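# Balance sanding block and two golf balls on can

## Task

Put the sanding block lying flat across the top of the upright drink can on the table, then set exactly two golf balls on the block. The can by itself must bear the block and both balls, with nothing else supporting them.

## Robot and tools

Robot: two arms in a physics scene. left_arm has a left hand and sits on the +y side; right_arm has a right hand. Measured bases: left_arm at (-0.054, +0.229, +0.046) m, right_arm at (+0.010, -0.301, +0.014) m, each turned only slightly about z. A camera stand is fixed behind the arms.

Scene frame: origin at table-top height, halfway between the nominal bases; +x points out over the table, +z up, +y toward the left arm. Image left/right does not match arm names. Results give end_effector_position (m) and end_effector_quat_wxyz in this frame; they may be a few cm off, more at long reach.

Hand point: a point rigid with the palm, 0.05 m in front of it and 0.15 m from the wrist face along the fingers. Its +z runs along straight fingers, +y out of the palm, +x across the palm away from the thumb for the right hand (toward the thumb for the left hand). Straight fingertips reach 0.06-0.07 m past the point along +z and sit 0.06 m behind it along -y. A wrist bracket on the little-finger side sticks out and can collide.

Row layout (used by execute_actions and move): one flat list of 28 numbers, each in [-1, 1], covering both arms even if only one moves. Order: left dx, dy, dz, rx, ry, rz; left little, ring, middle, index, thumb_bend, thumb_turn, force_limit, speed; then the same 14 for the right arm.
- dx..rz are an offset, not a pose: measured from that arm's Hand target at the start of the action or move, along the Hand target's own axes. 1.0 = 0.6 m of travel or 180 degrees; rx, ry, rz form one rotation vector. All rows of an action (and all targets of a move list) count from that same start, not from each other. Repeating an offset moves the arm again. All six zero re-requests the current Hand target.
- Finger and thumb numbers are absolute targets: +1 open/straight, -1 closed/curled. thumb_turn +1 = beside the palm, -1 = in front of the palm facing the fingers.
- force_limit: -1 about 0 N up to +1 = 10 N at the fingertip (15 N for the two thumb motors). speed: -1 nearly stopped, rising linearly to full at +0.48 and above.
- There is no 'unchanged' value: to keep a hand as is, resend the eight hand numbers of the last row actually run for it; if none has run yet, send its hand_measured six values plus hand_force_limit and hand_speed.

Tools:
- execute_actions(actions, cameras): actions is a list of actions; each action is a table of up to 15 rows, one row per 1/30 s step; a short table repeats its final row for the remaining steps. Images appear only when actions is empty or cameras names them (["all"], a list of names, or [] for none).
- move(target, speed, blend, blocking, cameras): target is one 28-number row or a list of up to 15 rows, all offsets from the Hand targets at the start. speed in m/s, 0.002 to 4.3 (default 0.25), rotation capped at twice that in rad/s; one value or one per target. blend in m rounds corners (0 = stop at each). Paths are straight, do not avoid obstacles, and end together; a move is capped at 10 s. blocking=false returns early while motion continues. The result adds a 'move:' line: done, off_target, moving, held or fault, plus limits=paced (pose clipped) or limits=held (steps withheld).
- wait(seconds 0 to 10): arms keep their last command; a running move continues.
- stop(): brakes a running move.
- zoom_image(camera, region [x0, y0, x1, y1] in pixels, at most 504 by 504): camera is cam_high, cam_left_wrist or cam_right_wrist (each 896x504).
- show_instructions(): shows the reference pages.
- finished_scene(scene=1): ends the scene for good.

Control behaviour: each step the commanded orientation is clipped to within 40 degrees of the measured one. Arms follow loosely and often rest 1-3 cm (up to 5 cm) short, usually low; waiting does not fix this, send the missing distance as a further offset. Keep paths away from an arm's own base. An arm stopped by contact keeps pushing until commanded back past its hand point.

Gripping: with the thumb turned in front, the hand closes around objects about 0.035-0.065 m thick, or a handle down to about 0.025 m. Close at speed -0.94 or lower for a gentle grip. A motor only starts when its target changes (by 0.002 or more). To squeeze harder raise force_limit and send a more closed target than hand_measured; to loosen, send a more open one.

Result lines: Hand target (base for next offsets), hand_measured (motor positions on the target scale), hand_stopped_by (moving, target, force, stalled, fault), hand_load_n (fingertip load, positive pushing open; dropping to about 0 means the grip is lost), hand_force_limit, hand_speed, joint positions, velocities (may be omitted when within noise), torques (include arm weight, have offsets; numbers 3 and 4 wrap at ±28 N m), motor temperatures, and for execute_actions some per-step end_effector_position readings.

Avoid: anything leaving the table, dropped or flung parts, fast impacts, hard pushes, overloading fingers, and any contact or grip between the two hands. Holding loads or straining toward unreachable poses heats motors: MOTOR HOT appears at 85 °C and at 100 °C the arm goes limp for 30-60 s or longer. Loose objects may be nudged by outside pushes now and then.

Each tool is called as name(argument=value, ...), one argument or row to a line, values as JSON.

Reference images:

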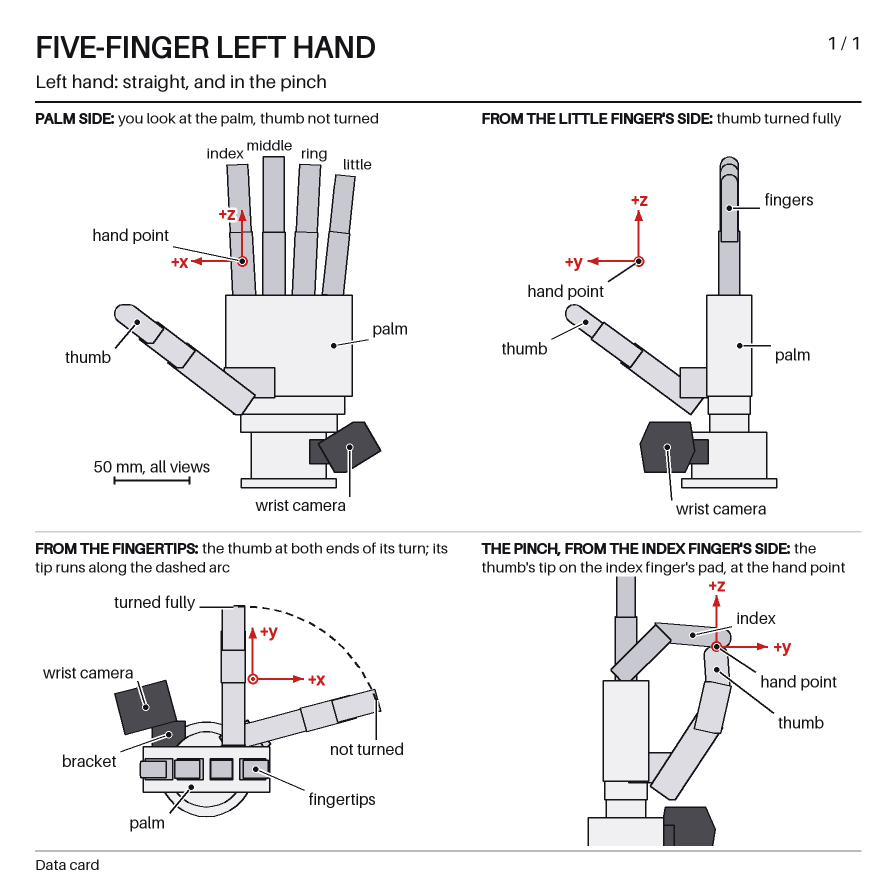

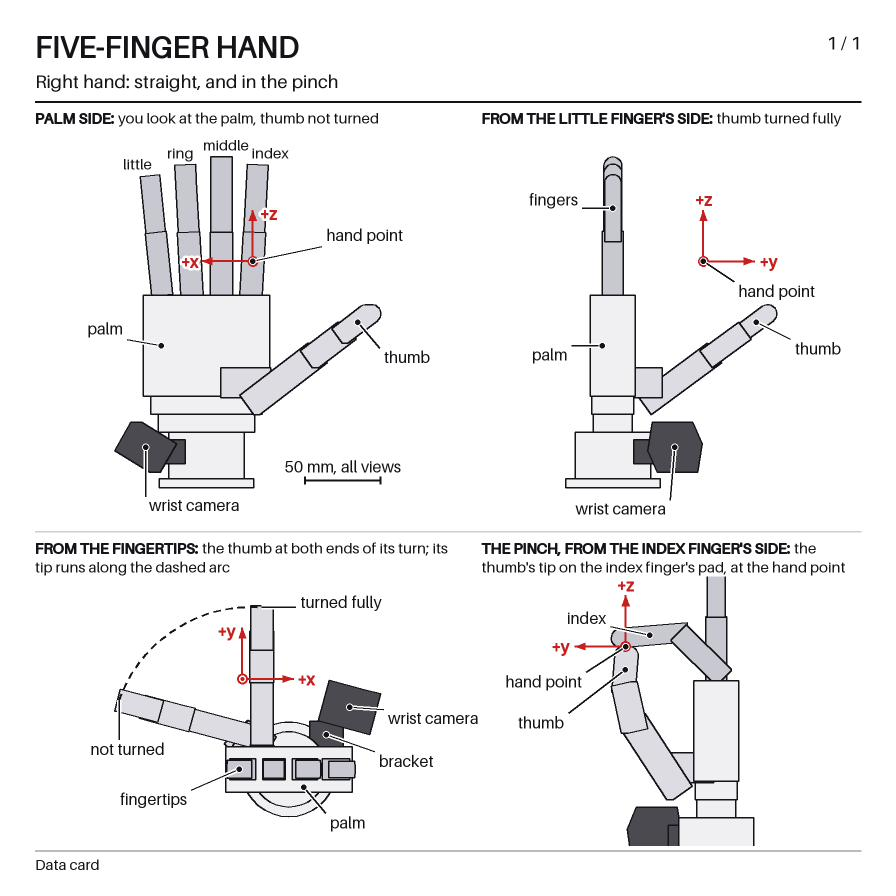

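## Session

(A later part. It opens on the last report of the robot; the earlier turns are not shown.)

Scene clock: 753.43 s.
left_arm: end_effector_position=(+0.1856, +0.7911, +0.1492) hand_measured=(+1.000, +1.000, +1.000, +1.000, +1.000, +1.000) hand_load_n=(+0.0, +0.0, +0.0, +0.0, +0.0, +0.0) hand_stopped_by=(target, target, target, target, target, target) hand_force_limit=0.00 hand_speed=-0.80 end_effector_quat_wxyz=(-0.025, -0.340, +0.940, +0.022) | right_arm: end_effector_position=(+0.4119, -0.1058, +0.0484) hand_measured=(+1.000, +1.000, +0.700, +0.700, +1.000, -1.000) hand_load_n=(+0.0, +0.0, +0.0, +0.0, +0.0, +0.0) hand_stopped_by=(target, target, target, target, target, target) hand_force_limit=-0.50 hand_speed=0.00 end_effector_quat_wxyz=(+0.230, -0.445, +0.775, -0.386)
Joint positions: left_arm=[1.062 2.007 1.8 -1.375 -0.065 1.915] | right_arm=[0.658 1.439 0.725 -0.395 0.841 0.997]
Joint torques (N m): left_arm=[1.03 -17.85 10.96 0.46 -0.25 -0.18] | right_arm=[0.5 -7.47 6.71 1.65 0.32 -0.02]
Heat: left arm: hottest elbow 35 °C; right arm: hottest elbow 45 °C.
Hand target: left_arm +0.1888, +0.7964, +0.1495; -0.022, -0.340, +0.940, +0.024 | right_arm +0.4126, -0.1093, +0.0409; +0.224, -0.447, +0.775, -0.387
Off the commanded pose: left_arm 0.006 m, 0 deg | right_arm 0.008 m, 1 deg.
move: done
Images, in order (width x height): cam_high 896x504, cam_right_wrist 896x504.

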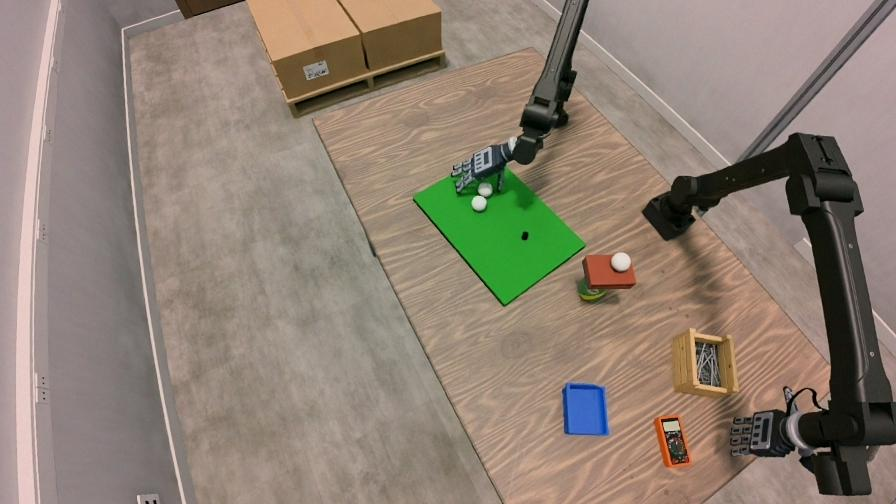

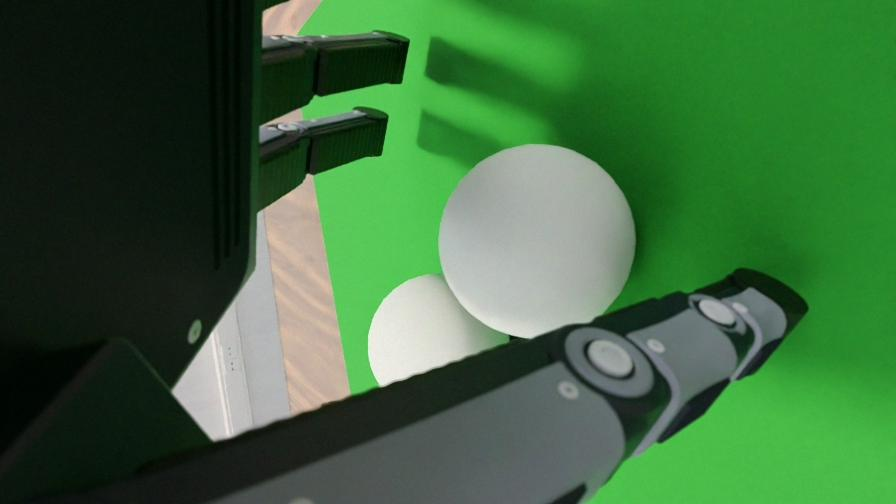

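move(
  target=[0,0,0,0,0,0,1,1,1,1,1,1,0,-0.8,0,0,0,0,0,0,1,1,-0.5,-0.5,1,-1,-0.4,-0.92],
  speed=0.08,
  cameras=["cam_high","cam_right_wrist"],
)

zoom_image(
  camera="cam_high",
  region=[445, 145, 525, 225],
)

Scene clock: 760.33 s.
left_arm: end_effector_position=(+0.1856, +0.7911, +0.1492) hand_measured=(+1.000, +1.000, +1.000, +1.000, +1.000, +1.000) hand_load_n=(+0.0, +0.0, +0.0, +0.0, +0.0, +0.0) hand_stopped_by=(target, target, target, target, target, target) hand_force_limit=0.00 hand_speed=-0.80 end_effector_quat_wxyz=(-0.025, -0.340, +0.940, +0.022) | right_arm: end_effector_position=(+0.4118, -0.1058, +0.0482) hand_measured=(+1.000, +1.000, -0.256, -0.262, +1.000, -1.000) hand_load_n=(+0.0, +0.0, +2.5, +4.5, +1.5, +0.0) hand_stopped_by=(target, target, force, force, target, target) hand_force_limit=-0.40 hand_speed=-0.92 end_effector_quat_wxyz=(+0.229, -0.445, +0.775, -0.386)
Joint positions: left_arm=[1.062 2.007 1.8 -1.375 -0.065 1.915] | right_arm=[0.658 1.439 0.725 -0.395 0.841 0.997]
Joint torques (N m): left_arm=[0.44 -18.2 10.92 0.42 -0.24 -0.2] | right_arm=[0.44 -7.41 6.74 1.72 0.32 -0.02]
Heat: left arm: hottest elbow 35 °C; right arm: hottest elbow 44 °C.
Hand target: left_arm +0.1888, +0.7964, +0.1495; -0.022, -0.340, +0.940, +0.024 | right_arm +0.4126, -0.1093, +0.0409; +0.224, -0.447, +0.774, -0.387
Off the commanded pose: left_arm 0.006 m, 0 deg | right_arm 0.008 m, 1 deg.
move: done
Images, in order (width x height): cam_high 896x504, cam_right_wrist 896x504.

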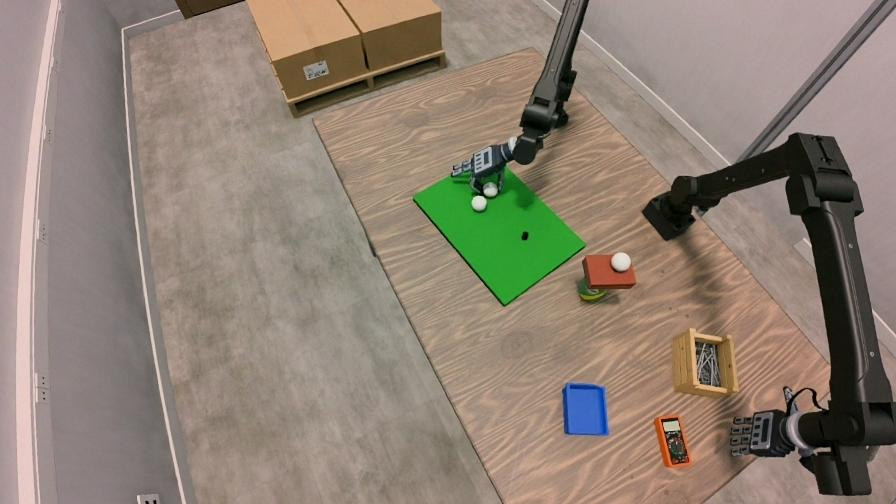

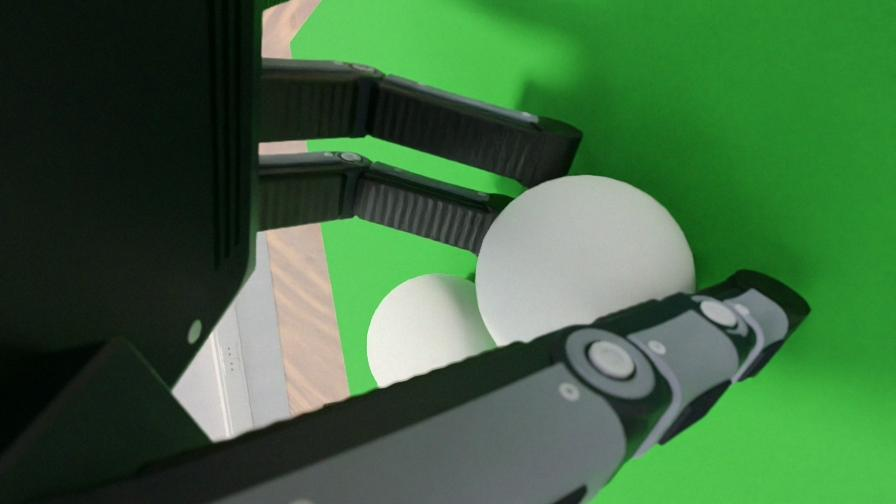

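Scaled by 6.300 from the camera's 896x504 image, which has a finer 1280x720 frame.

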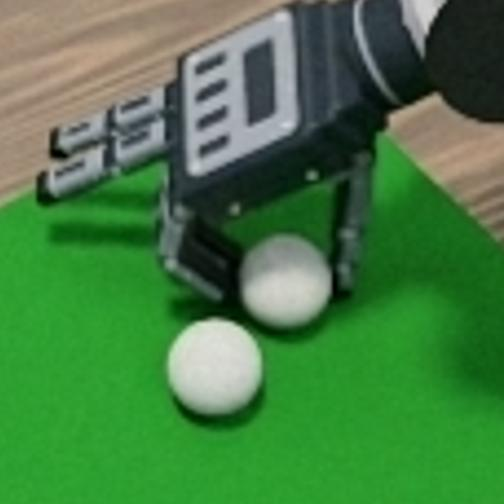

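move(
  target=[
    [0,0,0,0,0,0,1,1,1,1,1,1,0,-0.8,0,-0.2133,-0.16,0,0,0,1,1,-0.5,-0.5,1,-1,-0.4,-0.92],
    [0,0,0,0,0,0,1,1,1,1,1,1,0,-0.8,-0.5835,-0.0067,-0.5719,0,-0.4222,-0.3167,1,1,-0.5,-0.5,1,-1,-0.4,-0.92],
  ],
  speed=[0.12,0.22],
  blend=[0.03,0],
  cameras=["cam_high","cam_right_wrist"],
)

zoom_image(
  camera="cam_high",
  region=[560, 210, 660, 310],
)

Scene clock: 777.50 s.
left_arm: end_effector_position=(+0.1856, +0.7911, +0.1492) hand_measured=(+1.000, +1.000, +1.000, +1.000, +1.000, +1.000) hand_load_n=(+0.0, +0.0, +0.0, +0.0, +0.0, +0.0) hand_stopped_by=(target, target, target, target, target, target) hand_force_limit=0.00 hand_speed=-0.80 end_effector_quat_wxyz=(-0.025, -0.340, +0.940, +0.022) | right_arm: end_effector_position=(+0.3458, +0.3140, +0.2327) hand_measured=(+1.000, +1.000, -0.256, -0.262, +1.000, -1.000) hand_load_n=(+0.0, +0.0, +2.5, +4.5, +1.5, +0.5) hand_stopped_by=(target, target, force, force, target, target) hand_force_limit=-0.40 hand_speed=-0.92 end_effector_quat_wxyz=(-0.424, +0.877, -0.203, +0.092)
Joint positions: left_arm=[1.062 2.007 1.8 -1.375 -0.065 1.915] | right_arm=[0.987 1.743 1.589 -0.522 -0.096 -0.063]
Joint torques (N m): left_arm=[0.67 -18.02 10.86 0.57 -0.23 -0.17] | right_arm=[1.55 -13.45 13.93 1.4 -0.2 0.02]
Heat: left arm: hottest elbow 35 °C; right arm: hottest elbow 43 °C.
Hand target: left_arm +0.1888, +0.7964, +0.1495; -0.022, -0.340, +0.940, +0.024 | right_arm +0.3519, +0.3299, +0.2500; -0.437, +0.873, -0.193, +0.097
Off the commanded pose: left_arm 0.006 m, 0 deg | right_arm 0.024 m, 2 deg.
move: off_target (right_arm)
Images, in order (width x height): cam_high 896x504, cam_right_wrist 896x504.

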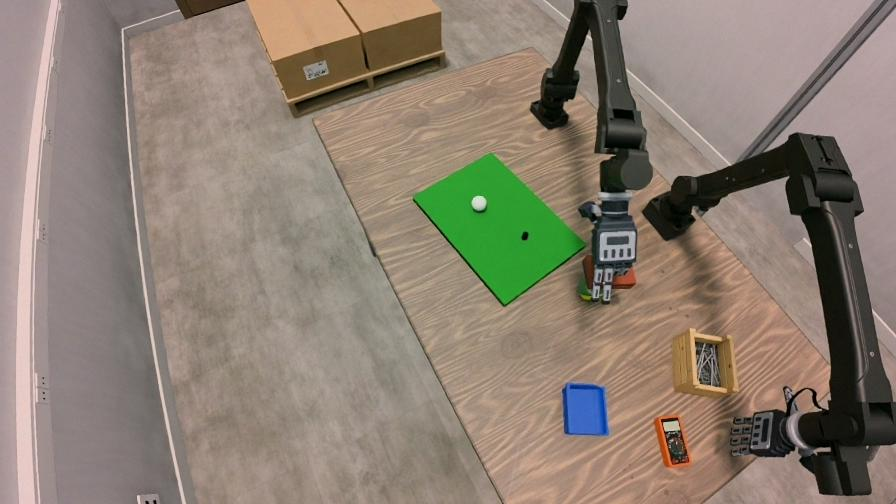

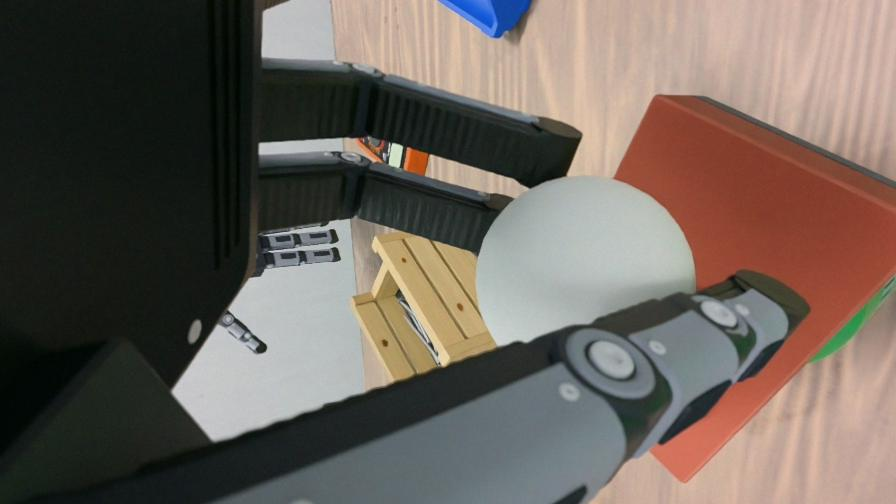

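Scaled by 5.040 from the camera's 896x504 image, which has a finer 1280x720 frame.

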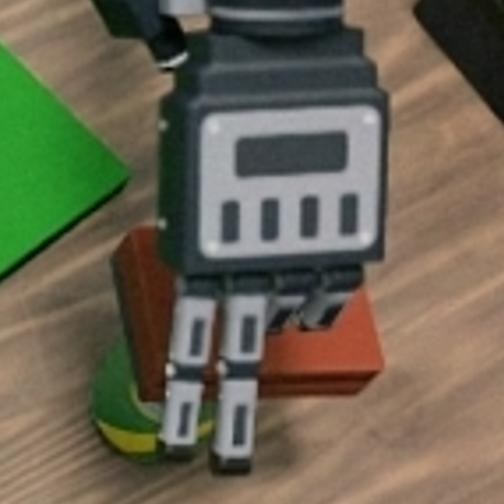

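move(
  target=[0,0,0,0,0,0,1,1,1,1,1,1,0,-0.8,-0.002,0.052,0.0223,0,0,0,1,1,-0.5,-0.5,1,-1,-0.4,-0.92],
  speed=0.08,
  cameras=["cam_high","cam_right_wrist"],
)

zoom_image(
  camera="cam_high",
  region=[560, 210, 660, 310],
)

Scene clock: 784.30 s.
left_arm: end_effector_position=(+0.1856, +0.7911, +0.1492) hand_measured=(+1.000, +1.000, +1.000, +1.000, +1.000, +1.000) hand_load_n=(+0.0, +0.0, +0.0, +0.0, +0.0, +0.0) hand_stopped_by=(target, target, target, target, target, target) hand_force_limit=0.00 hand_speed=-0.80 end_effector_quat_wxyz=(-0.025, -0.340, +0.940, +0.022) | right_arm: end_effector_position=(+0.3476, +0.3169, +0.2255) hand_measured=(+1.000, +1.000, -0.256, -0.262, +1.000, -1.000) hand_load_n=(+0.0, +0.0, +2.5, +4.5, +1.5, +0.5) hand_stopped_by=(target, target, force, force, target, target) hand_force_limit=-0.40 hand_speed=-0.92 end_effector_quat_wxyz=(-0.435, +0.872, -0.201, +0.096)
Joint positions: left_arm=[1.062 2.007 1.8 -1.375 -0.065 1.915] | right_arm=[0.987 1.743 1.558 -0.465 -0.096 -0.064]
Joint torques (N m): left_arm=[0.73 -17.96 10.89 0.53 -0.27 -0.17] | right_arm=[1.55 -14.15 9.48 2.56 -0.2 -0.01]
Heat: left arm: hottest elbow 35 °C; right arm: hottest elbow 43 °C.
Hand target: left_arm +0.1888, +0.7964, +0.1495; -0.022, -0.340, +0.940, +0.024 | right_arm +0.3474, +0.3231, +0.2170; -0.437, +0.873, -0.193, +0.097
Off the commanded pose: left_arm 0.006 m, 0 deg | right_arm 0.011 m, 1 deg.
move: off_target (right_arm)
Images, in order (width x height): cam_high 896x504, cam_right_wrist 896x504.

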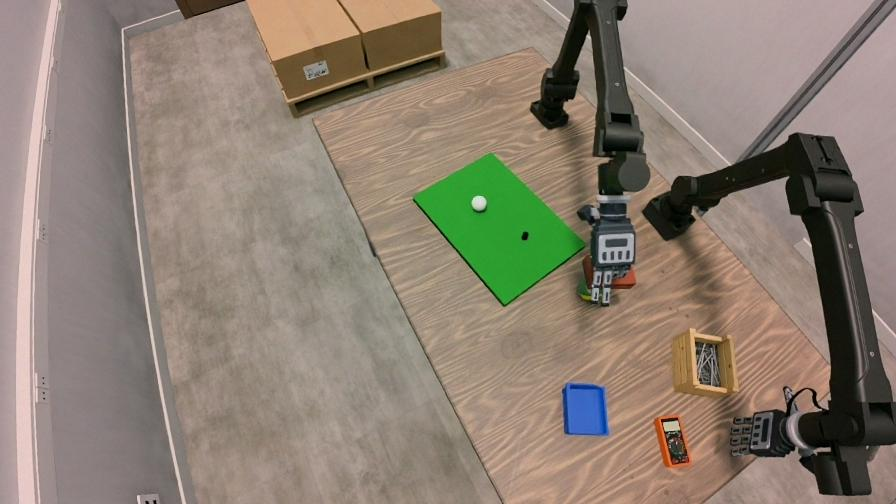

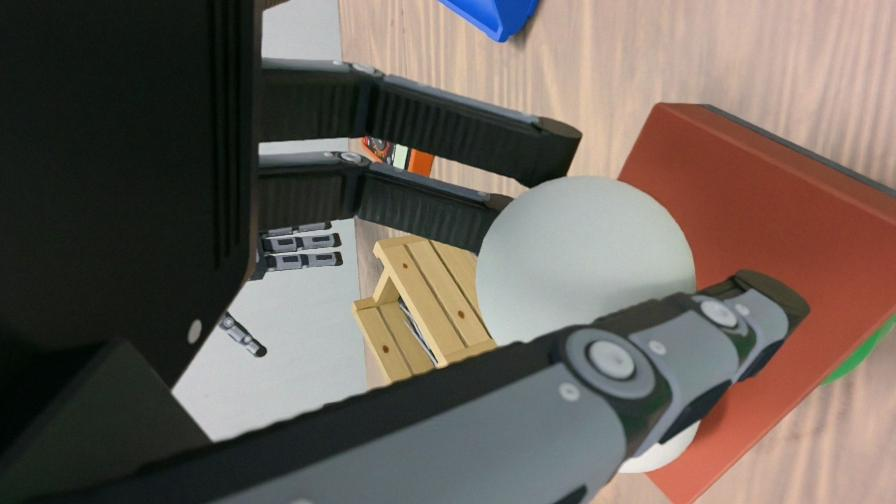

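Scaled by 5.040 from the camera's 896x504 image, which has a finer 1280x720 frame.

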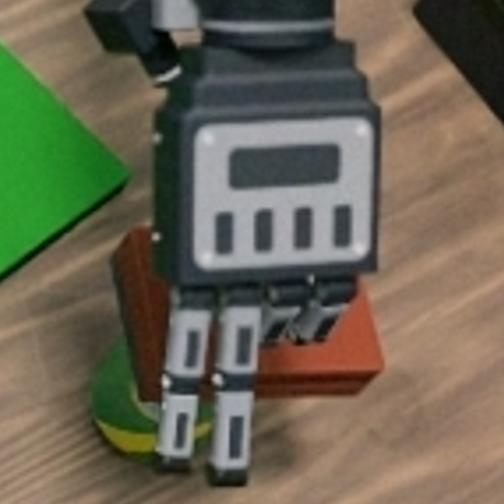

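move(
  target=[0,0,0,0,0,0,1,1,1,1,1,1,0,-0.8,0,0.0297,0.016,0,0,0,1,1,-0.5,-0.5,1,-1,-0.4,-0.92],
  speed=0.06,
  cameras=["cam_right_wrist"],
)

Scene clock: 787.50 s.
left_arm: end_effector_position=(+0.1856, +0.7911, +0.1492) hand_measured=(+1.000, +1.000, +1.000, +1.000, +1.000, +1.000) hand_load_n=(+0.0, +0.0, +0.0, +0.0, +0.0, +0.0) hand_stopped_by=(target, target, target, target, target, target) hand_force_limit=0.00 hand_speed=-0.80 end_effector_quat_wxyz=(-0.025, -0.340, +0.940, +0.022) | right_arm: end_effector_position=(+0.3464, +0.3151, +0.2088) hand_measured=(+1.000, +1.000, -0.256, -0.262, +1.000, -1.000) hand_load_n=(+0.0, +0.0, +2.5, +4.5, +1.5, +0.5) hand_stopped_by=(target, target, force, force, target, target) hand_force_limit=-0.40 hand_speed=-0.92 end_effector_quat_wxyz=(-0.438, +0.871, -0.200, +0.097)
Joint positions: left_arm=[1.062 2.007 1.8 -1.375 -0.065 1.915] | right_arm=[0.987 1.744 1.512 -0.412 -0.096 -0.064]
Joint torques (N m): left_arm=[0.44 -18.02 11.1 0.46 -0.23 -0.16] | right_arm=[1.49 -13.39 9.25 2.59 -0.2 -0.01]
Heat: left arm: hottest elbow 35 °C; right arm: hottest elbow 43 °C.
Hand target: left_arm +0.1888, +0.7964, +0.1495; -0.022, -0.340, +0.940, +0.024 | right_arm +0.3462, +0.3204, +0.1970; -0.437, +0.873, -0.193, +0.097
Off the commanded pose: left_arm 0.006 m, 0 deg | right_arm 0.013 m, 1 deg.
move: off_target (right_arm)
Images, in order (width x height): cam_right_wrist 896x504.

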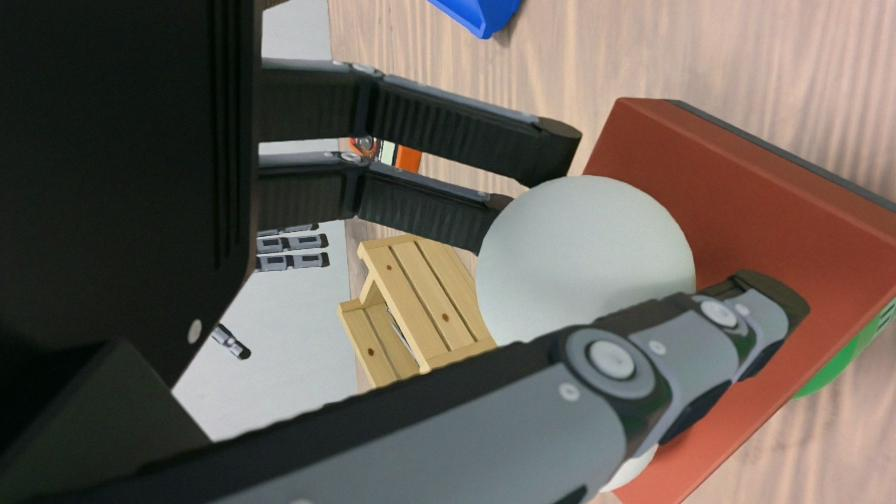

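move(
  target=[0,0,0,0,0,0,1,1,1,1,1,1,0,-0.8,0.001,0.022,0.0123,0,0,0,1,1,-0.5,-0.5,1,-1,-0.4,-0.92],
  speed=0.05,
  cameras=["cam_right_wrist","cam_high"],
)

zoom_image(
  camera="cam_high",
  region=[560, 210, 660, 310],
)

Scene clock: 790.57 s.
left_arm: end_effector_position=(+0.1856, +0.7911, +0.1492) hand_measured=(+1.000, +1.000, +1.000, +1.000, +1.000, +1.000) hand_load_n=(+0.0, +0.0, +0.0, +0.0, +0.0, +0.0) hand_stopped_by=(target, target, target, target, target, target) hand_force_limit=0.00 hand_speed=-0.80 end_effector_quat_wxyz=(-0.025, -0.340, +0.940, +0.022) | right_arm: end_effector_position=(+0.3453, +0.3136, +0.1935) hand_measured=(+1.000, +1.000, -0.256, -0.262, +1.000, -1.000) hand_load_n=(+0.0, +0.0, +2.5, +4.5, +1.5, +0.0) hand_stopped_by=(target, target, force, force, target, target) hand_force_limit=-0.40 hand_speed=-0.92 end_effector_quat_wxyz=(-0.438, +0.871, -0.200, +0.096)
Joint positions: left_arm=[1.062 2.007 1.8 -1.375 -0.065 1.915] | right_arm=[0.987 1.75 1.479 -0.374 -0.097 -0.065]
Joint torques (N m): left_arm=[0.62 -18.2 10.91 0.44 -0.25 -0.18] | right_arm=[1.26 -13.57 9.21 2.59 -0.2 -0.03]
Heat: left arm: hottest elbow 35 °C; right arm: hottest elbow 43 °C.
Hand target: left_arm +0.1888, +0.7964, +0.1495; -0.022, -0.340, +0.940, +0.024 | right_arm +0.3458, +0.3183, +0.1821; -0.437, +0.873, -0.193, +0.097
Off the commanded pose: left_arm 0.006 m, 0 deg | right_arm 0.012 m, 1 deg.
move: off_target (right_arm)
Images, in order (width x height): cam_high 896x504, cam_right_wrist 896x504.

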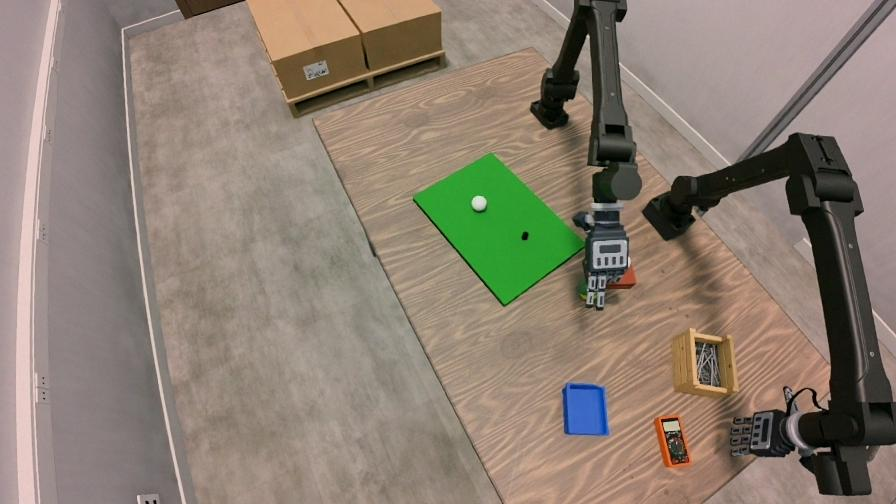

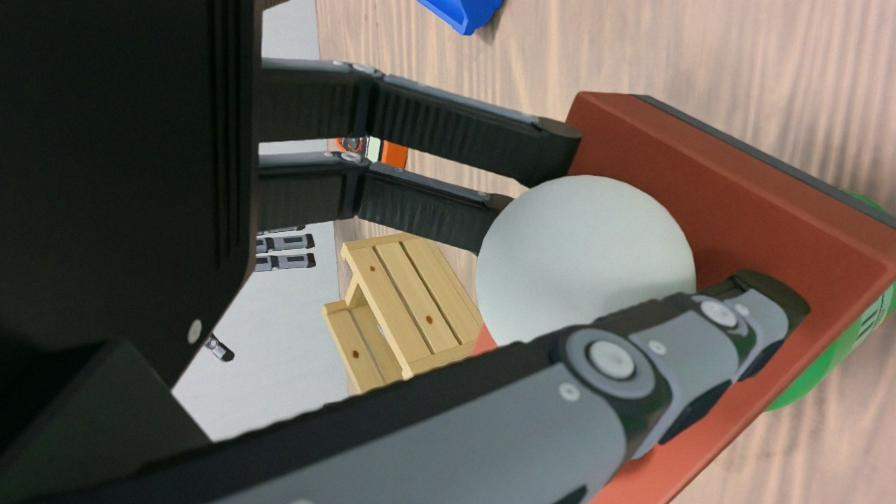

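Scaled by 5.040 from the camera's 896x504 image, which has a finer 1280x720 frame.

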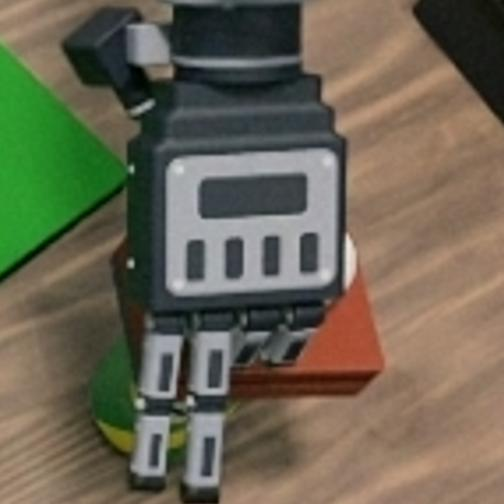

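move(
  target=[0,0,0,0,0,0,1,1,1,1,1,1,0,-0.8,0,0.008,0.006,0,0,0,1,1,-0.5,-0.5,1,-1,-0.4,-0.92],
  speed=0.04,
  cameras=[],
)

Scene clock: 793.13 s.
left_arm: end_effector_position=(+0.1856, +0.7911, +0.1492) hand_measured=(+1.000, +1.000, +1.000, +1.000, +1.000, +1.000) hand_load_n=(+0.0, +0.0, +0.0, +0.0, +0.0, +0.0) hand_stopped_by=(target, target, target, target, target, target) hand_force_limit=0.00 hand_speed=-0.80 end_effector_quat_wxyz=(-0.025, -0.340, +0.940, +0.022) | right_arm: end_effector_position=(+0.3454, +0.3138, +0.1883) hand_measured=(+1.000, +1.000, -0.256, -0.262, +1.000, -1.000) hand_load_n=(+0.0, +0.0, +2.5, +4.5, +1.5, +0.0) hand_stopped_by=(target, target, force, force, target, target) hand_force_limit=-0.40 hand_speed=-0.92 end_effector_quat_wxyz=(-0.438, +0.871, -0.200, +0.097)
Joint positions: left_arm=[1.062 2.007 1.8 -1.375 -0.065 1.915] | right_arm=[0.987 1.754 1.469 -0.36 -0.097 -0.065]
Joint torques (N m): left_arm=[0.5 -18.02 10.95 0.47 -0.22 -0.18] | right_arm=[1.26 -13.45 9.11 2.58 -0.21 -0.01]
Heat: left arm: hottest elbow 35 °C; right arm: hottest elbow 43 °C.
Hand target: left_arm +0.1888, +0.7964, +0.1495; -0.022, -0.340, +0.940, +0.024 | right_arm +0.3458, +0.3183, +0.1761; -0.437, +0.873, -0.193, +0.097
Off the commanded pose: left_arm 0.006 m, 0 deg | right_arm 0.013 m, 1 deg.
move: off_target (right_arm)
No camera images: "cameras" was empty.

move(
  target=[0,0,0,0,0,0,1,1,1,1,1,1,0,-0.8,0,0.0053,0.004,0,0,0,1,1,-0.5,-0.5,1,-1,-0.4,-0.92],
  speed=0.03,
  cameras=[],
)

Scene clock: 795.23 s.
left_arm: end_effector_position=(+0.1856, +0.7911, +0.1492) hand_measured=(+1.000, +1.000, +1.000, +1.000, +1.000, +1.000) hand_load_n=(+0.0, +0.0, +0.0, +0.0, +0.0, +0.0) hand_stopped_by=(target, target, target, target, target, target) hand_force_limit=0.00 hand_speed=-0.80 end_effector_quat_wxyz=(-0.025, -0.340, +0.940, +0.022) | right_arm: end_effector_position=(+0.3459, +0.3147, +0.1882) hand_measured=(+1.000, +1.000, -0.256, -0.262, +1.000, -1.000) hand_load_n=(+0.0, +0.0, +2.5, +4.0, +1.5, +0.0) hand_stopped_by=(target, target, force, force, target, target) hand_force_limit=-0.40 hand_speed=-0.92 end_effector_quat_wxyz=(-0.441, +0.870, -0.199, +0.097)
Joint positions: left_arm=[1.062 2.007 1.8 -1.375 -0.065 1.915] | right_arm=[0.987 1.754 1.466 -0.35 -0.098 -0.065]
Joint torques (N m): left_arm=[0.56 -18.26 10.88 0.46 -0.23 -0.18] | right_arm=[1.55 -13.33 8.88 2.58 -0.2 -0.01]
Heat: left arm: hottest elbow 35 °C; right arm: hottest elbow 43 °C.
Hand target: left_arm +0.1888, +0.7964, +0.1495; -0.022, -0.340, +0.940, +0.024 | right_arm +0.3459, +0.3184, +0.1723; -0.437, +0.873, -0.193, +0.097
Off the commanded pose: left_arm 0.006 m, 0 deg | right_arm 0.016 m, 1 deg.
move: off_target (right_arm)
No camera images: "cameras" was empty.

move(
  target=[
    [0,0,0,0,0,0,1,1,1,1,1,1,0,-0.8,0,-0.0067,-0.005,0,0,0,1,1,-0.5,-0.5,1,-1,-0.4,-0.92],
    [0,0,0,0,0,0,1,1,1,1,1,1,0,-0.8,0,-0.0067,-0.005,0,0,0,1,1,-0.1,-0.1,1,-1,-0.4,-0.94],
  ],
  speed=0.03,
  cameras=["cam_right_wrist","cam_high"],
)

zoom_image(
  camera="cam_high",
  region=[560, 210, 660, 310],
)

Scene clock: 800.70 s.
left_arm: end_effector_position=(+0.1856, +0.7911, +0.1492) hand_measured=(+1.000, +1.000, +1.000, +1.000, +1.000, +1.000) hand_load_n=(+0.0, +0.0, +0.0, +0.0, +0.0, +0.0) hand_stopped_by=(target, target, target, target, target, target) hand_force_limit=0.00 hand_speed=-0.80 end_effector_quat_wxyz=(-0.025, -0.340, +0.940, +0.022) | right_arm: end_effector_position=(+0.3458, +0.3147, +0.1882) hand_measured=(+1.000, +1.000, -0.100, -0.100, +1.000, -1.000) hand_load_n=(+0.0, +0.0, +0.0, +0.0, +0.0, +0.0) hand_stopped_by=(target, target, target, target, target, target) hand_force_limit=-0.40 hand_speed=-0.94 end_effector_quat_wxyz=(-0.441, +0.870, -0.199, +0.097)
Joint positions: left_arm=[1.062 2.007 1.8 -1.375 -0.065 1.915] | right_arm=[0.987 1.754 1.466 -0.35 -0.098 -0.065]
Joint torques (N m): left_arm=[0.38 -18.26 10.89 0.36 -0.24 -0.15] | right_arm=[1.32 -13.63 9.51 2.15 -0.18 -0.01]
Heat: left arm: hottest elbow 35 °C; right arm: hottest elbow 42 °C.
Hand target: left_arm +0.1888, +0.7964, +0.1495; -0.022, -0.340, +0.940, +0.024 | right_arm +0.3458, +0.3184, +0.1773; -0.437, +0.873, -0.193, +0.097
Off the commanded pose: left_arm 0.006 m, 0 deg | right_arm 0.011 m, 1 deg.
move: off_target (right_arm); target 2's new numbers were sent with right_arm's hand 0.011 m and 1 deg from that target
Images, in order (width x height): cam_high 896x504, cam_right_wrist 896x504.

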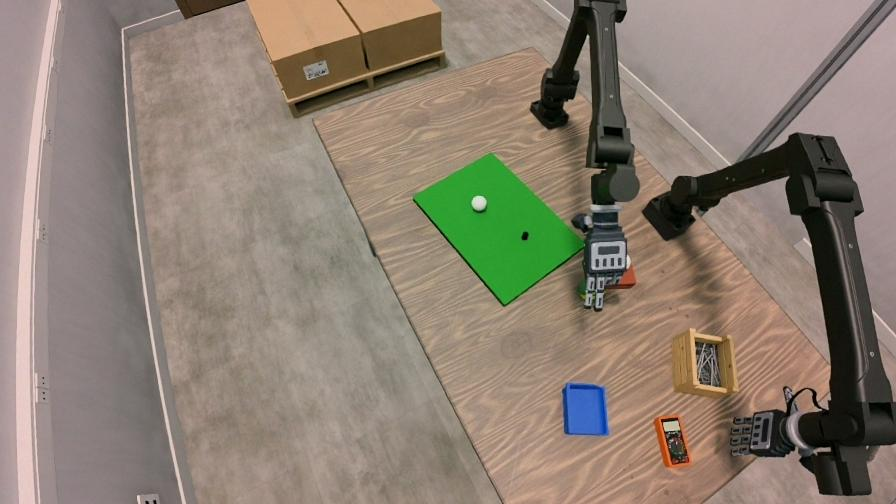

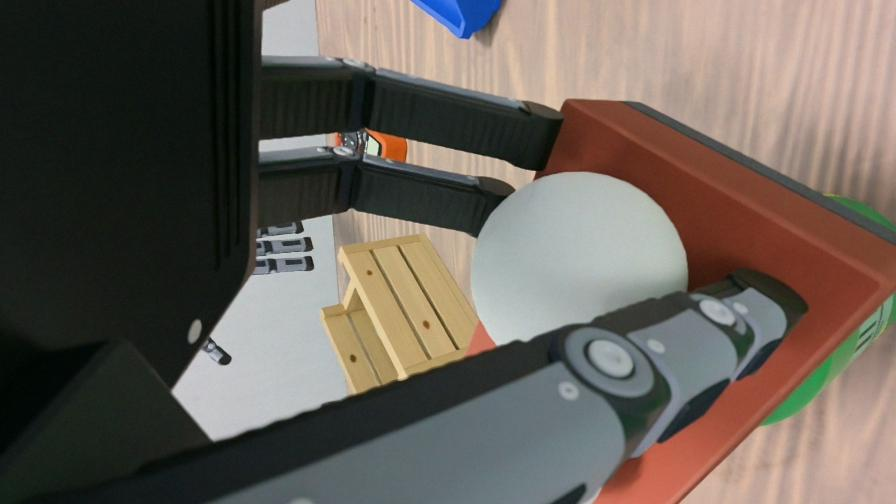

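Scaled by 5.040 from the camera's 896x504 image, which has a finer 1280x720 frame.

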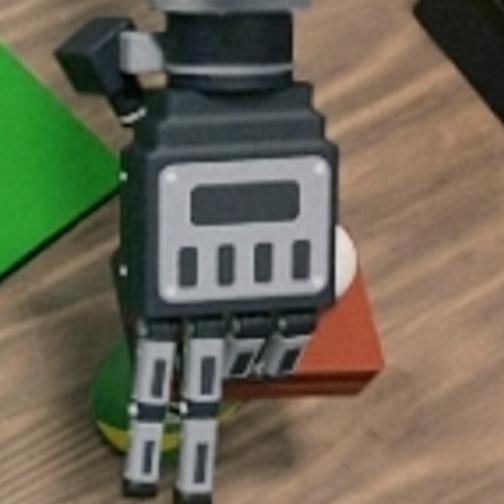

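move(
  target=[0,0,0,0,0,0,1,1,1,1,1,1,0,-0.8,0,-0.016,-0.012,0,0,0,1,1,-0.1,-0.1,1,-1,-0.4,-0.94],
  speed=0.04,
  cameras=[],
)

move(
  target=[0,0,0,0,0,0,1,1,1,1,1,1,0,-0.8,0,-0.019,-0.008,0,0,0,1,1,-0.1,-0.1,1,-1,-0.4,-0.94],
  speed=0.04,
  cameras=["cam_right_wrist"],
)

Scene clock: 807.27 s.
left_arm: end_effector_position=(+0.1856, +0.7911, +0.1492) hand_measured=(+1.000, +1.000, +1.000, +1.000, +1.000, +1.000) hand_load_n=(+0.0, +0.0, +0.0, +0.0, +0.0, +0.0) hand_stopped_by=(target, target, target, target, target, target) hand_force_limit=0.00 hand_speed=-0.80 end_effector_quat_wxyz=(-0.025, -0.340, +0.940, +0.022) | right_arm: end_effector_position=(+0.3448, +0.3131, +0.1866) hand_measured=(+1.000, +1.000, -0.100, -0.100, +1.000, -1.000) hand_load_n=(+0.0, +0.0, +0.0, +0.0, +0.0, +0.0) hand_stopped_by=(target, target, target, target, target, target) hand_force_limit=-0.40 hand_speed=-0.94 end_effector_quat_wxyz=(-0.437, +0.872, -0.200, +0.096)
Joint positions: left_arm=[1.062 2.007 1.8 -1.375 -0.065 1.915] | right_arm=[0.987 1.754 1.466 -0.359 -0.098 -0.065]
Joint torques (N m): left_arm=[0.56 -18.02 11.02 0.42 -0.23 -0.17] | right_arm=[1.61 -14.27 10.91 1.51 -0.18 -0.02]
Heat: left arm: hottest elbow 35 °C; right arm: hottest elbow 42 °C.
Hand target: left_arm +0.1888, +0.7964, +0.1495; -0.022, -0.340, +0.940, +0.024 | right_arm +0.3459, +0.3184, +0.1893; -0.437, +0.873, -0.193, +0.097
Off the commanded pose: left_arm 0.006 m, 0 deg | right_arm 0.006 m, 1 deg.
move: done
No camera images: "cameras" was empty.

Scene clock: 808.17 s.
left_arm: end_effector_position=(+0.1856, +0.7911, +0.1492) hand_measured=(+1.000, +1.000, +1.000, +1.000, +1.000, +1.000) hand_load_n=(+0.0, +0.0, +0.0, +0.0, +0.0, +0.0) hand_stopped_by=(target, target, target, target, target, target) hand_force_limit=0.00 hand_speed=-0.80 end_effector_quat_wxyz=(-0.025, -0.340, +0.940, +0.022) | right_arm: end_effector_position=(+0.3422, +0.3089, +0.1832) hand_measured=(+1.000, +1.000, -0.100, -0.100, +1.000, -1.000) hand_load_n=(+0.0, +0.0, +0.5, +0.0, +0.0, +0.0) hand_stopped_by=(target, target, target, target, target, target) hand_force_limit=-0.40 hand_speed=-0.94 end_effector_quat_wxyz=(-0.427, +0.877, -0.201, +0.092)
Joint positions: left_arm=[1.062 2.007 1.8 -1.375 -0.065 1.915] | right_arm=[0.987 1.754 1.468 -0.386 -0.098 -0.065]
Joint torques (N m): left_arm=[0.56 -17.96 10.96 0.44 -0.23 -0.14] | right_arm=[1.49 -14.33 12.93 1.14 -0.16 -0.01]
Heat: left arm: hottest elbow 35 °C; right arm: hottest elbow 42 °C.
Hand target: left_arm +0.1888, +0.7964, +0.1495; -0.022, -0.340, +0.940, +0.024 | right_arm +0.3471, +0.3210, +0.2012; -0.437, +0.873, -0.193, +0.097
Off the commanded pose: left_arm 0.006 m, 0 deg | right_arm 0.022 m, 2 deg.
move: off_target (right_arm)
Images, in order (width x height): cam_right_wrist 896x504.

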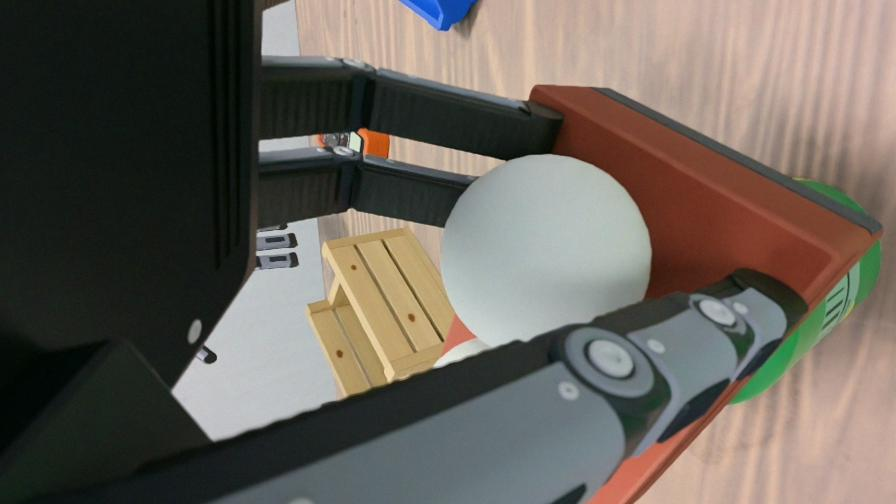

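move(
  target=[0,0,0,0,0,0,1,1,1,1,1,1,0,-0.8,0,-0.026,0.0013,0,0,0,1,1,-0.1,-0.1,1,-1,-0.4,-0.94],
  speed=0.05,
  cameras=["cam_right_wrist"],
)

Scene clock: 811.73 s.
left_arm: end_effector_position=(+0.1856, +0.7911, +0.1492) hand_measured=(+1.000, +1.000, +1.000, +1.000, +1.000, +1.000) hand_load_n=(+0.0, +0.0, +0.0, +0.0, +0.0, +0.0) hand_stopped_by=(target, target, target, target, target, target) hand_force_limit=0.00 hand_speed=-0.80 end_effector_quat_wxyz=(-0.025, -0.340, +0.940, +0.022) | right_arm: end_effector_position=(+0.3458, +0.3146, +0.2014) hand_measured=(+1.000, +1.000, -0.100, -0.100, +1.000, -1.000) hand_load_n=(+0.0, +0.0, +0.0, +0.0, +0.0, +0.0) hand_stopped_by=(target, target, target, target, target, target) hand_force_limit=-0.40 hand_speed=-0.94 end_effector_quat_wxyz=(-0.429, +0.876, -0.201, +0.093)
Joint positions: left_arm=[1.062 2.007 1.8 -1.375 -0.065 1.915] | right_arm=[0.987 1.756 1.519 -0.429 -0.098 -0.065]
Joint torques (N m): left_arm=[0.26 -17.96 10.92 0.49 -0.23 -0.18] | right_arm=[1.67 -13.45 13.35 1.47 -0.11 0]
Heat: left arm: hottest elbow 35 °C; right arm: hottest elbow 43 °C.
Hand target: left_arm +0.1888, +0.7964, +0.1495; -0.022, -0.340, +0.940, +0.024 | right_arm +0.3513, +0.3301, +0.2130; -0.437, +0.873, -0.193, +0.097
Off the commanded pose: left_arm 0.006 m, 0 deg | right_arm 0.020 m, 1 deg.
move: off_target (right_arm)
Images, in order (width x height): cam_right_wrist 896x504.

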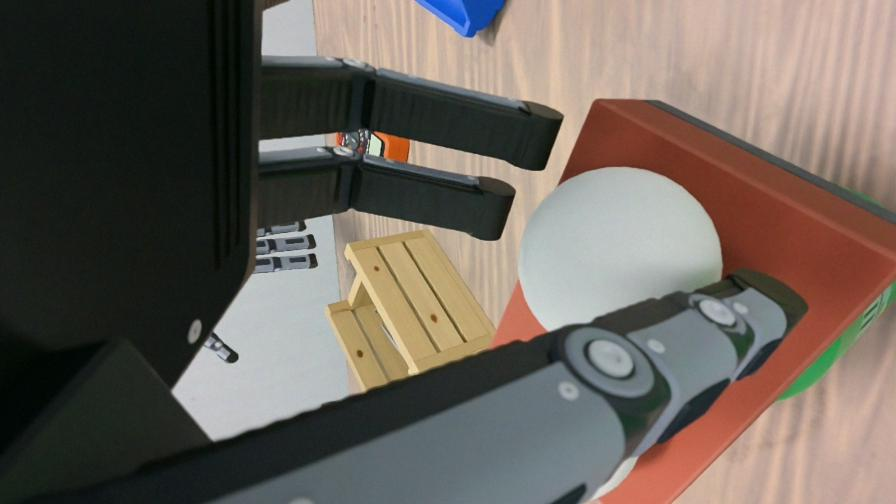

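move(
  target=[0,0,0,0,0,0,1,1,1,1,1,1,0,-0.8,0,-0.0257,-0.0213,0,0,0,1,1,-0.1,-0.1,1,-1,-0.4,-0.94],
  speed=0.05,
  cameras=["cam_right_wrist"],
)

Scene clock: 814.37 s.
left_arm: end_effector_position=(+0.1856, +0.7911, +0.1492) hand_measured=(+1.000, +1.000, +1.000, +1.000, +1.000, +1.000) hand_load_n=(+0.0, +0.0, +0.0, +0.0, +0.0, +0.0) hand_stopped_by=(target, target, target, target, target, target) hand_force_limit=0.00 hand_speed=-0.80 end_effector_quat_wxyz=(-0.025, -0.340, +0.940, +0.022) | right_arm: end_effector_position=(+0.3458, +0.3146, +0.2121) hand_measured=(+1.000, +1.000, -0.100, -0.100, +1.000, -1.000) hand_load_n=(+0.0, +0.0, +0.5, +0.0, +0.0, +0.0) hand_stopped_by=(target, target, target, target, target, target) hand_force_limit=-0.40 hand_speed=-0.94 end_effector_quat_wxyz=(-0.423, +0.879, -0.202, +0.091)
Joint positions: left_arm=[1.062 2.007 1.8 -1.375 -0.065 1.915] | right_arm=[0.987 1.756 1.554 -0.477 -0.098 -0.065]
Joint torques (N m): left_arm=[0.85 -18.61 10.92 0.39 -0.25 -0.16] | right_arm=[1.49 -14.21 13.52 1.46 -0.11 0]
Heat: left arm: hottest elbow 35 °C; right arm: hottest elbow 44 °C.
Hand target: left_arm +0.1888, +0.7964, +0.1495; -0.022, -0.340, +0.940, +0.024 | right_arm +0.3509, +0.3293, +0.2332; -0.437, +0.873, -0.193, +0.097
Off the commanded pose: left_arm 0.006 m, 0 deg | right_arm 0.026 m, 2 deg.
move: off_target (right_arm)
Images, in order (width x height): cam_right_wrist 896x504.

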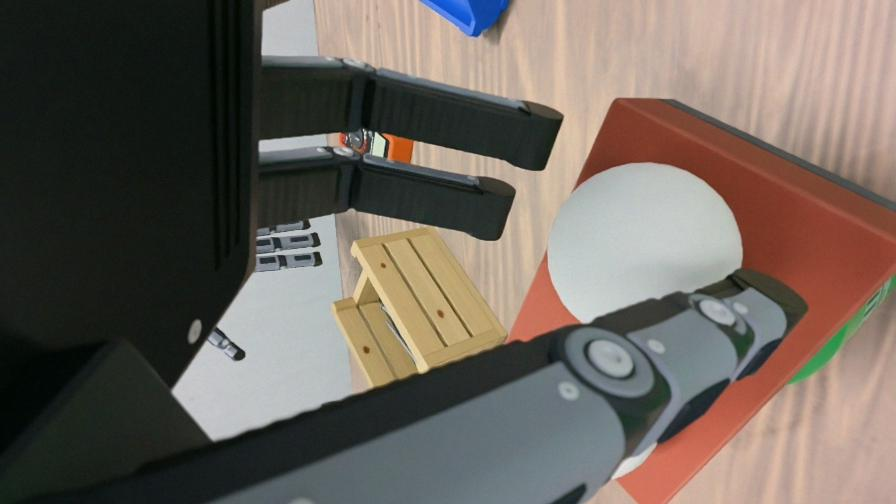

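Both balls stay. Now a big lift.

move(
  target=[0,0,0,0,0,0,1,1,1,1,1,1,0,-0.8,0,-0.138,-0.093,0,0,0,1,1,-0.1,-0.1,1,-1,-0.4,-0.94],
  speed=0.08,
  cameras=["cam_right_wrist","cam_high"],
)

zoom_image(
  camera="cam_high",
  region=[560, 210, 660, 310],
)

Scene clock: 817.87 s.
left_arm: end_effector_position=(+0.1856, +0.7911, +0.1492) hand_measured=(+1.000, +1.000, +1.000, +1.000, +1.000, +1.000) hand_load_n=(+0.0, +0.0, +0.0, +0.0, +0.0, +0.0) hand_stopped_by=(target, target, target, target, target, target) hand_force_limit=0.00 hand_speed=-0.80 end_effector_quat_wxyz=(-0.025, -0.340, +0.940, +0.022) | right_arm: end_effector_position=(+0.3503, +0.3217, +0.3160) hand_measured=(+1.000, +1.000, -0.100, -0.100, +1.000, -1.000) hand_load_n=(-0.5, +0.0, +0.0, +0.0, +0.0, +0.0) hand_stopped_by=(target, target, target, target, target, target) hand_force_limit=-0.40 hand_speed=-0.94 end_effector_quat_wxyz=(-0.426, +0.877, -0.202, +0.092)
Joint positions: left_arm=[1.062 2.007 1.8 -1.375 -0.065 1.915] | right_arm=[0.987 1.756 1.824 -0.741 -0.098 -0.065]
Joint torques (N m): left_arm=[0.44 -17.73 10.86 0.32 -0.26 -0.17] | right_arm=[1.73 -14.15 13.76 1.26 -0.08 0]
Heat: left arm: hottest elbow 35 °C; right arm: hottest elbow 44 °C.
Hand target: left_arm +0.1888, +0.7964, +0.1495; -0.022, -0.340, +0.940, +0.024 | right_arm +0.3530, +0.3338, +0.3328; -0.437, +0.873, -0.193, +0.097
Off the commanded pose: left_arm 0.006 m, 0 deg | right_arm 0.021 m, 2 deg.
move: off_target (right_arm)
Images, in order (width x height): cam_high 896x504, cam_right_wrist 896x504.

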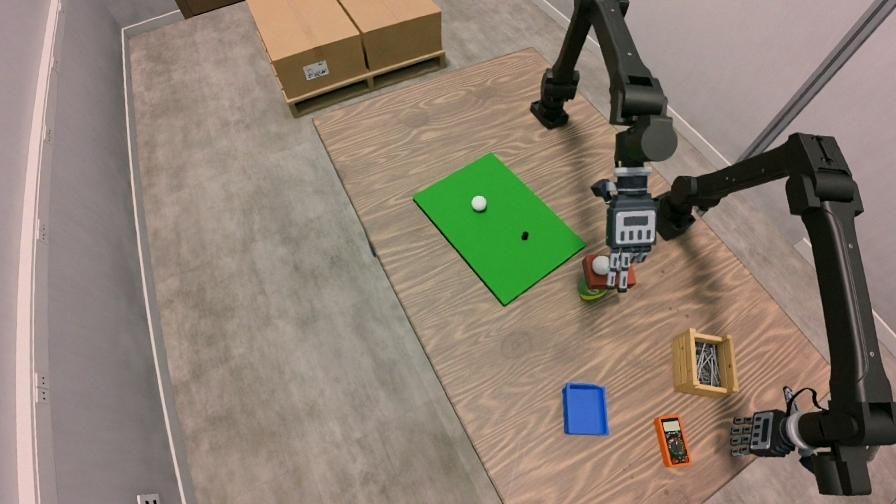

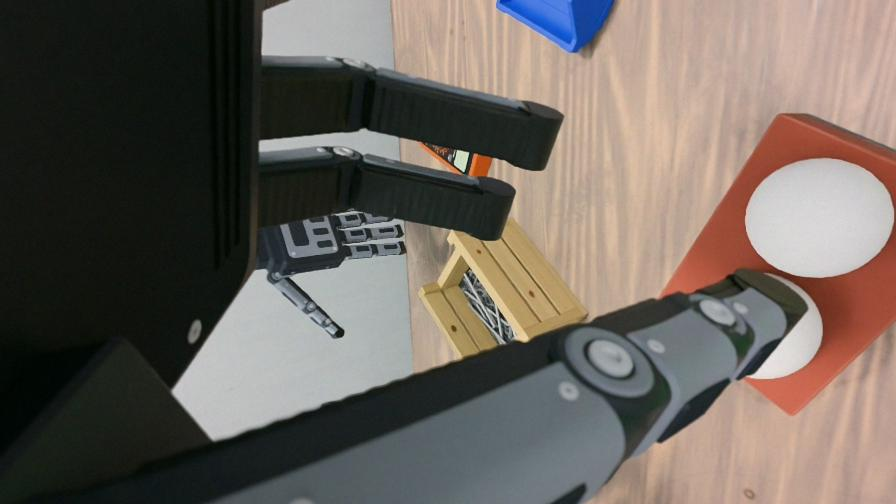

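Scaled by 5.040 from the camera's 896x504 image, which has a finer 1280x720 frame.

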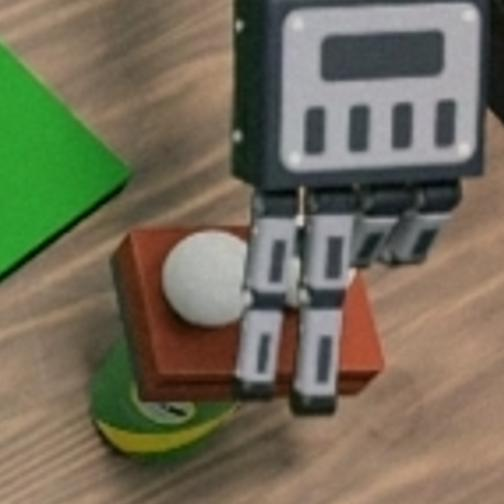

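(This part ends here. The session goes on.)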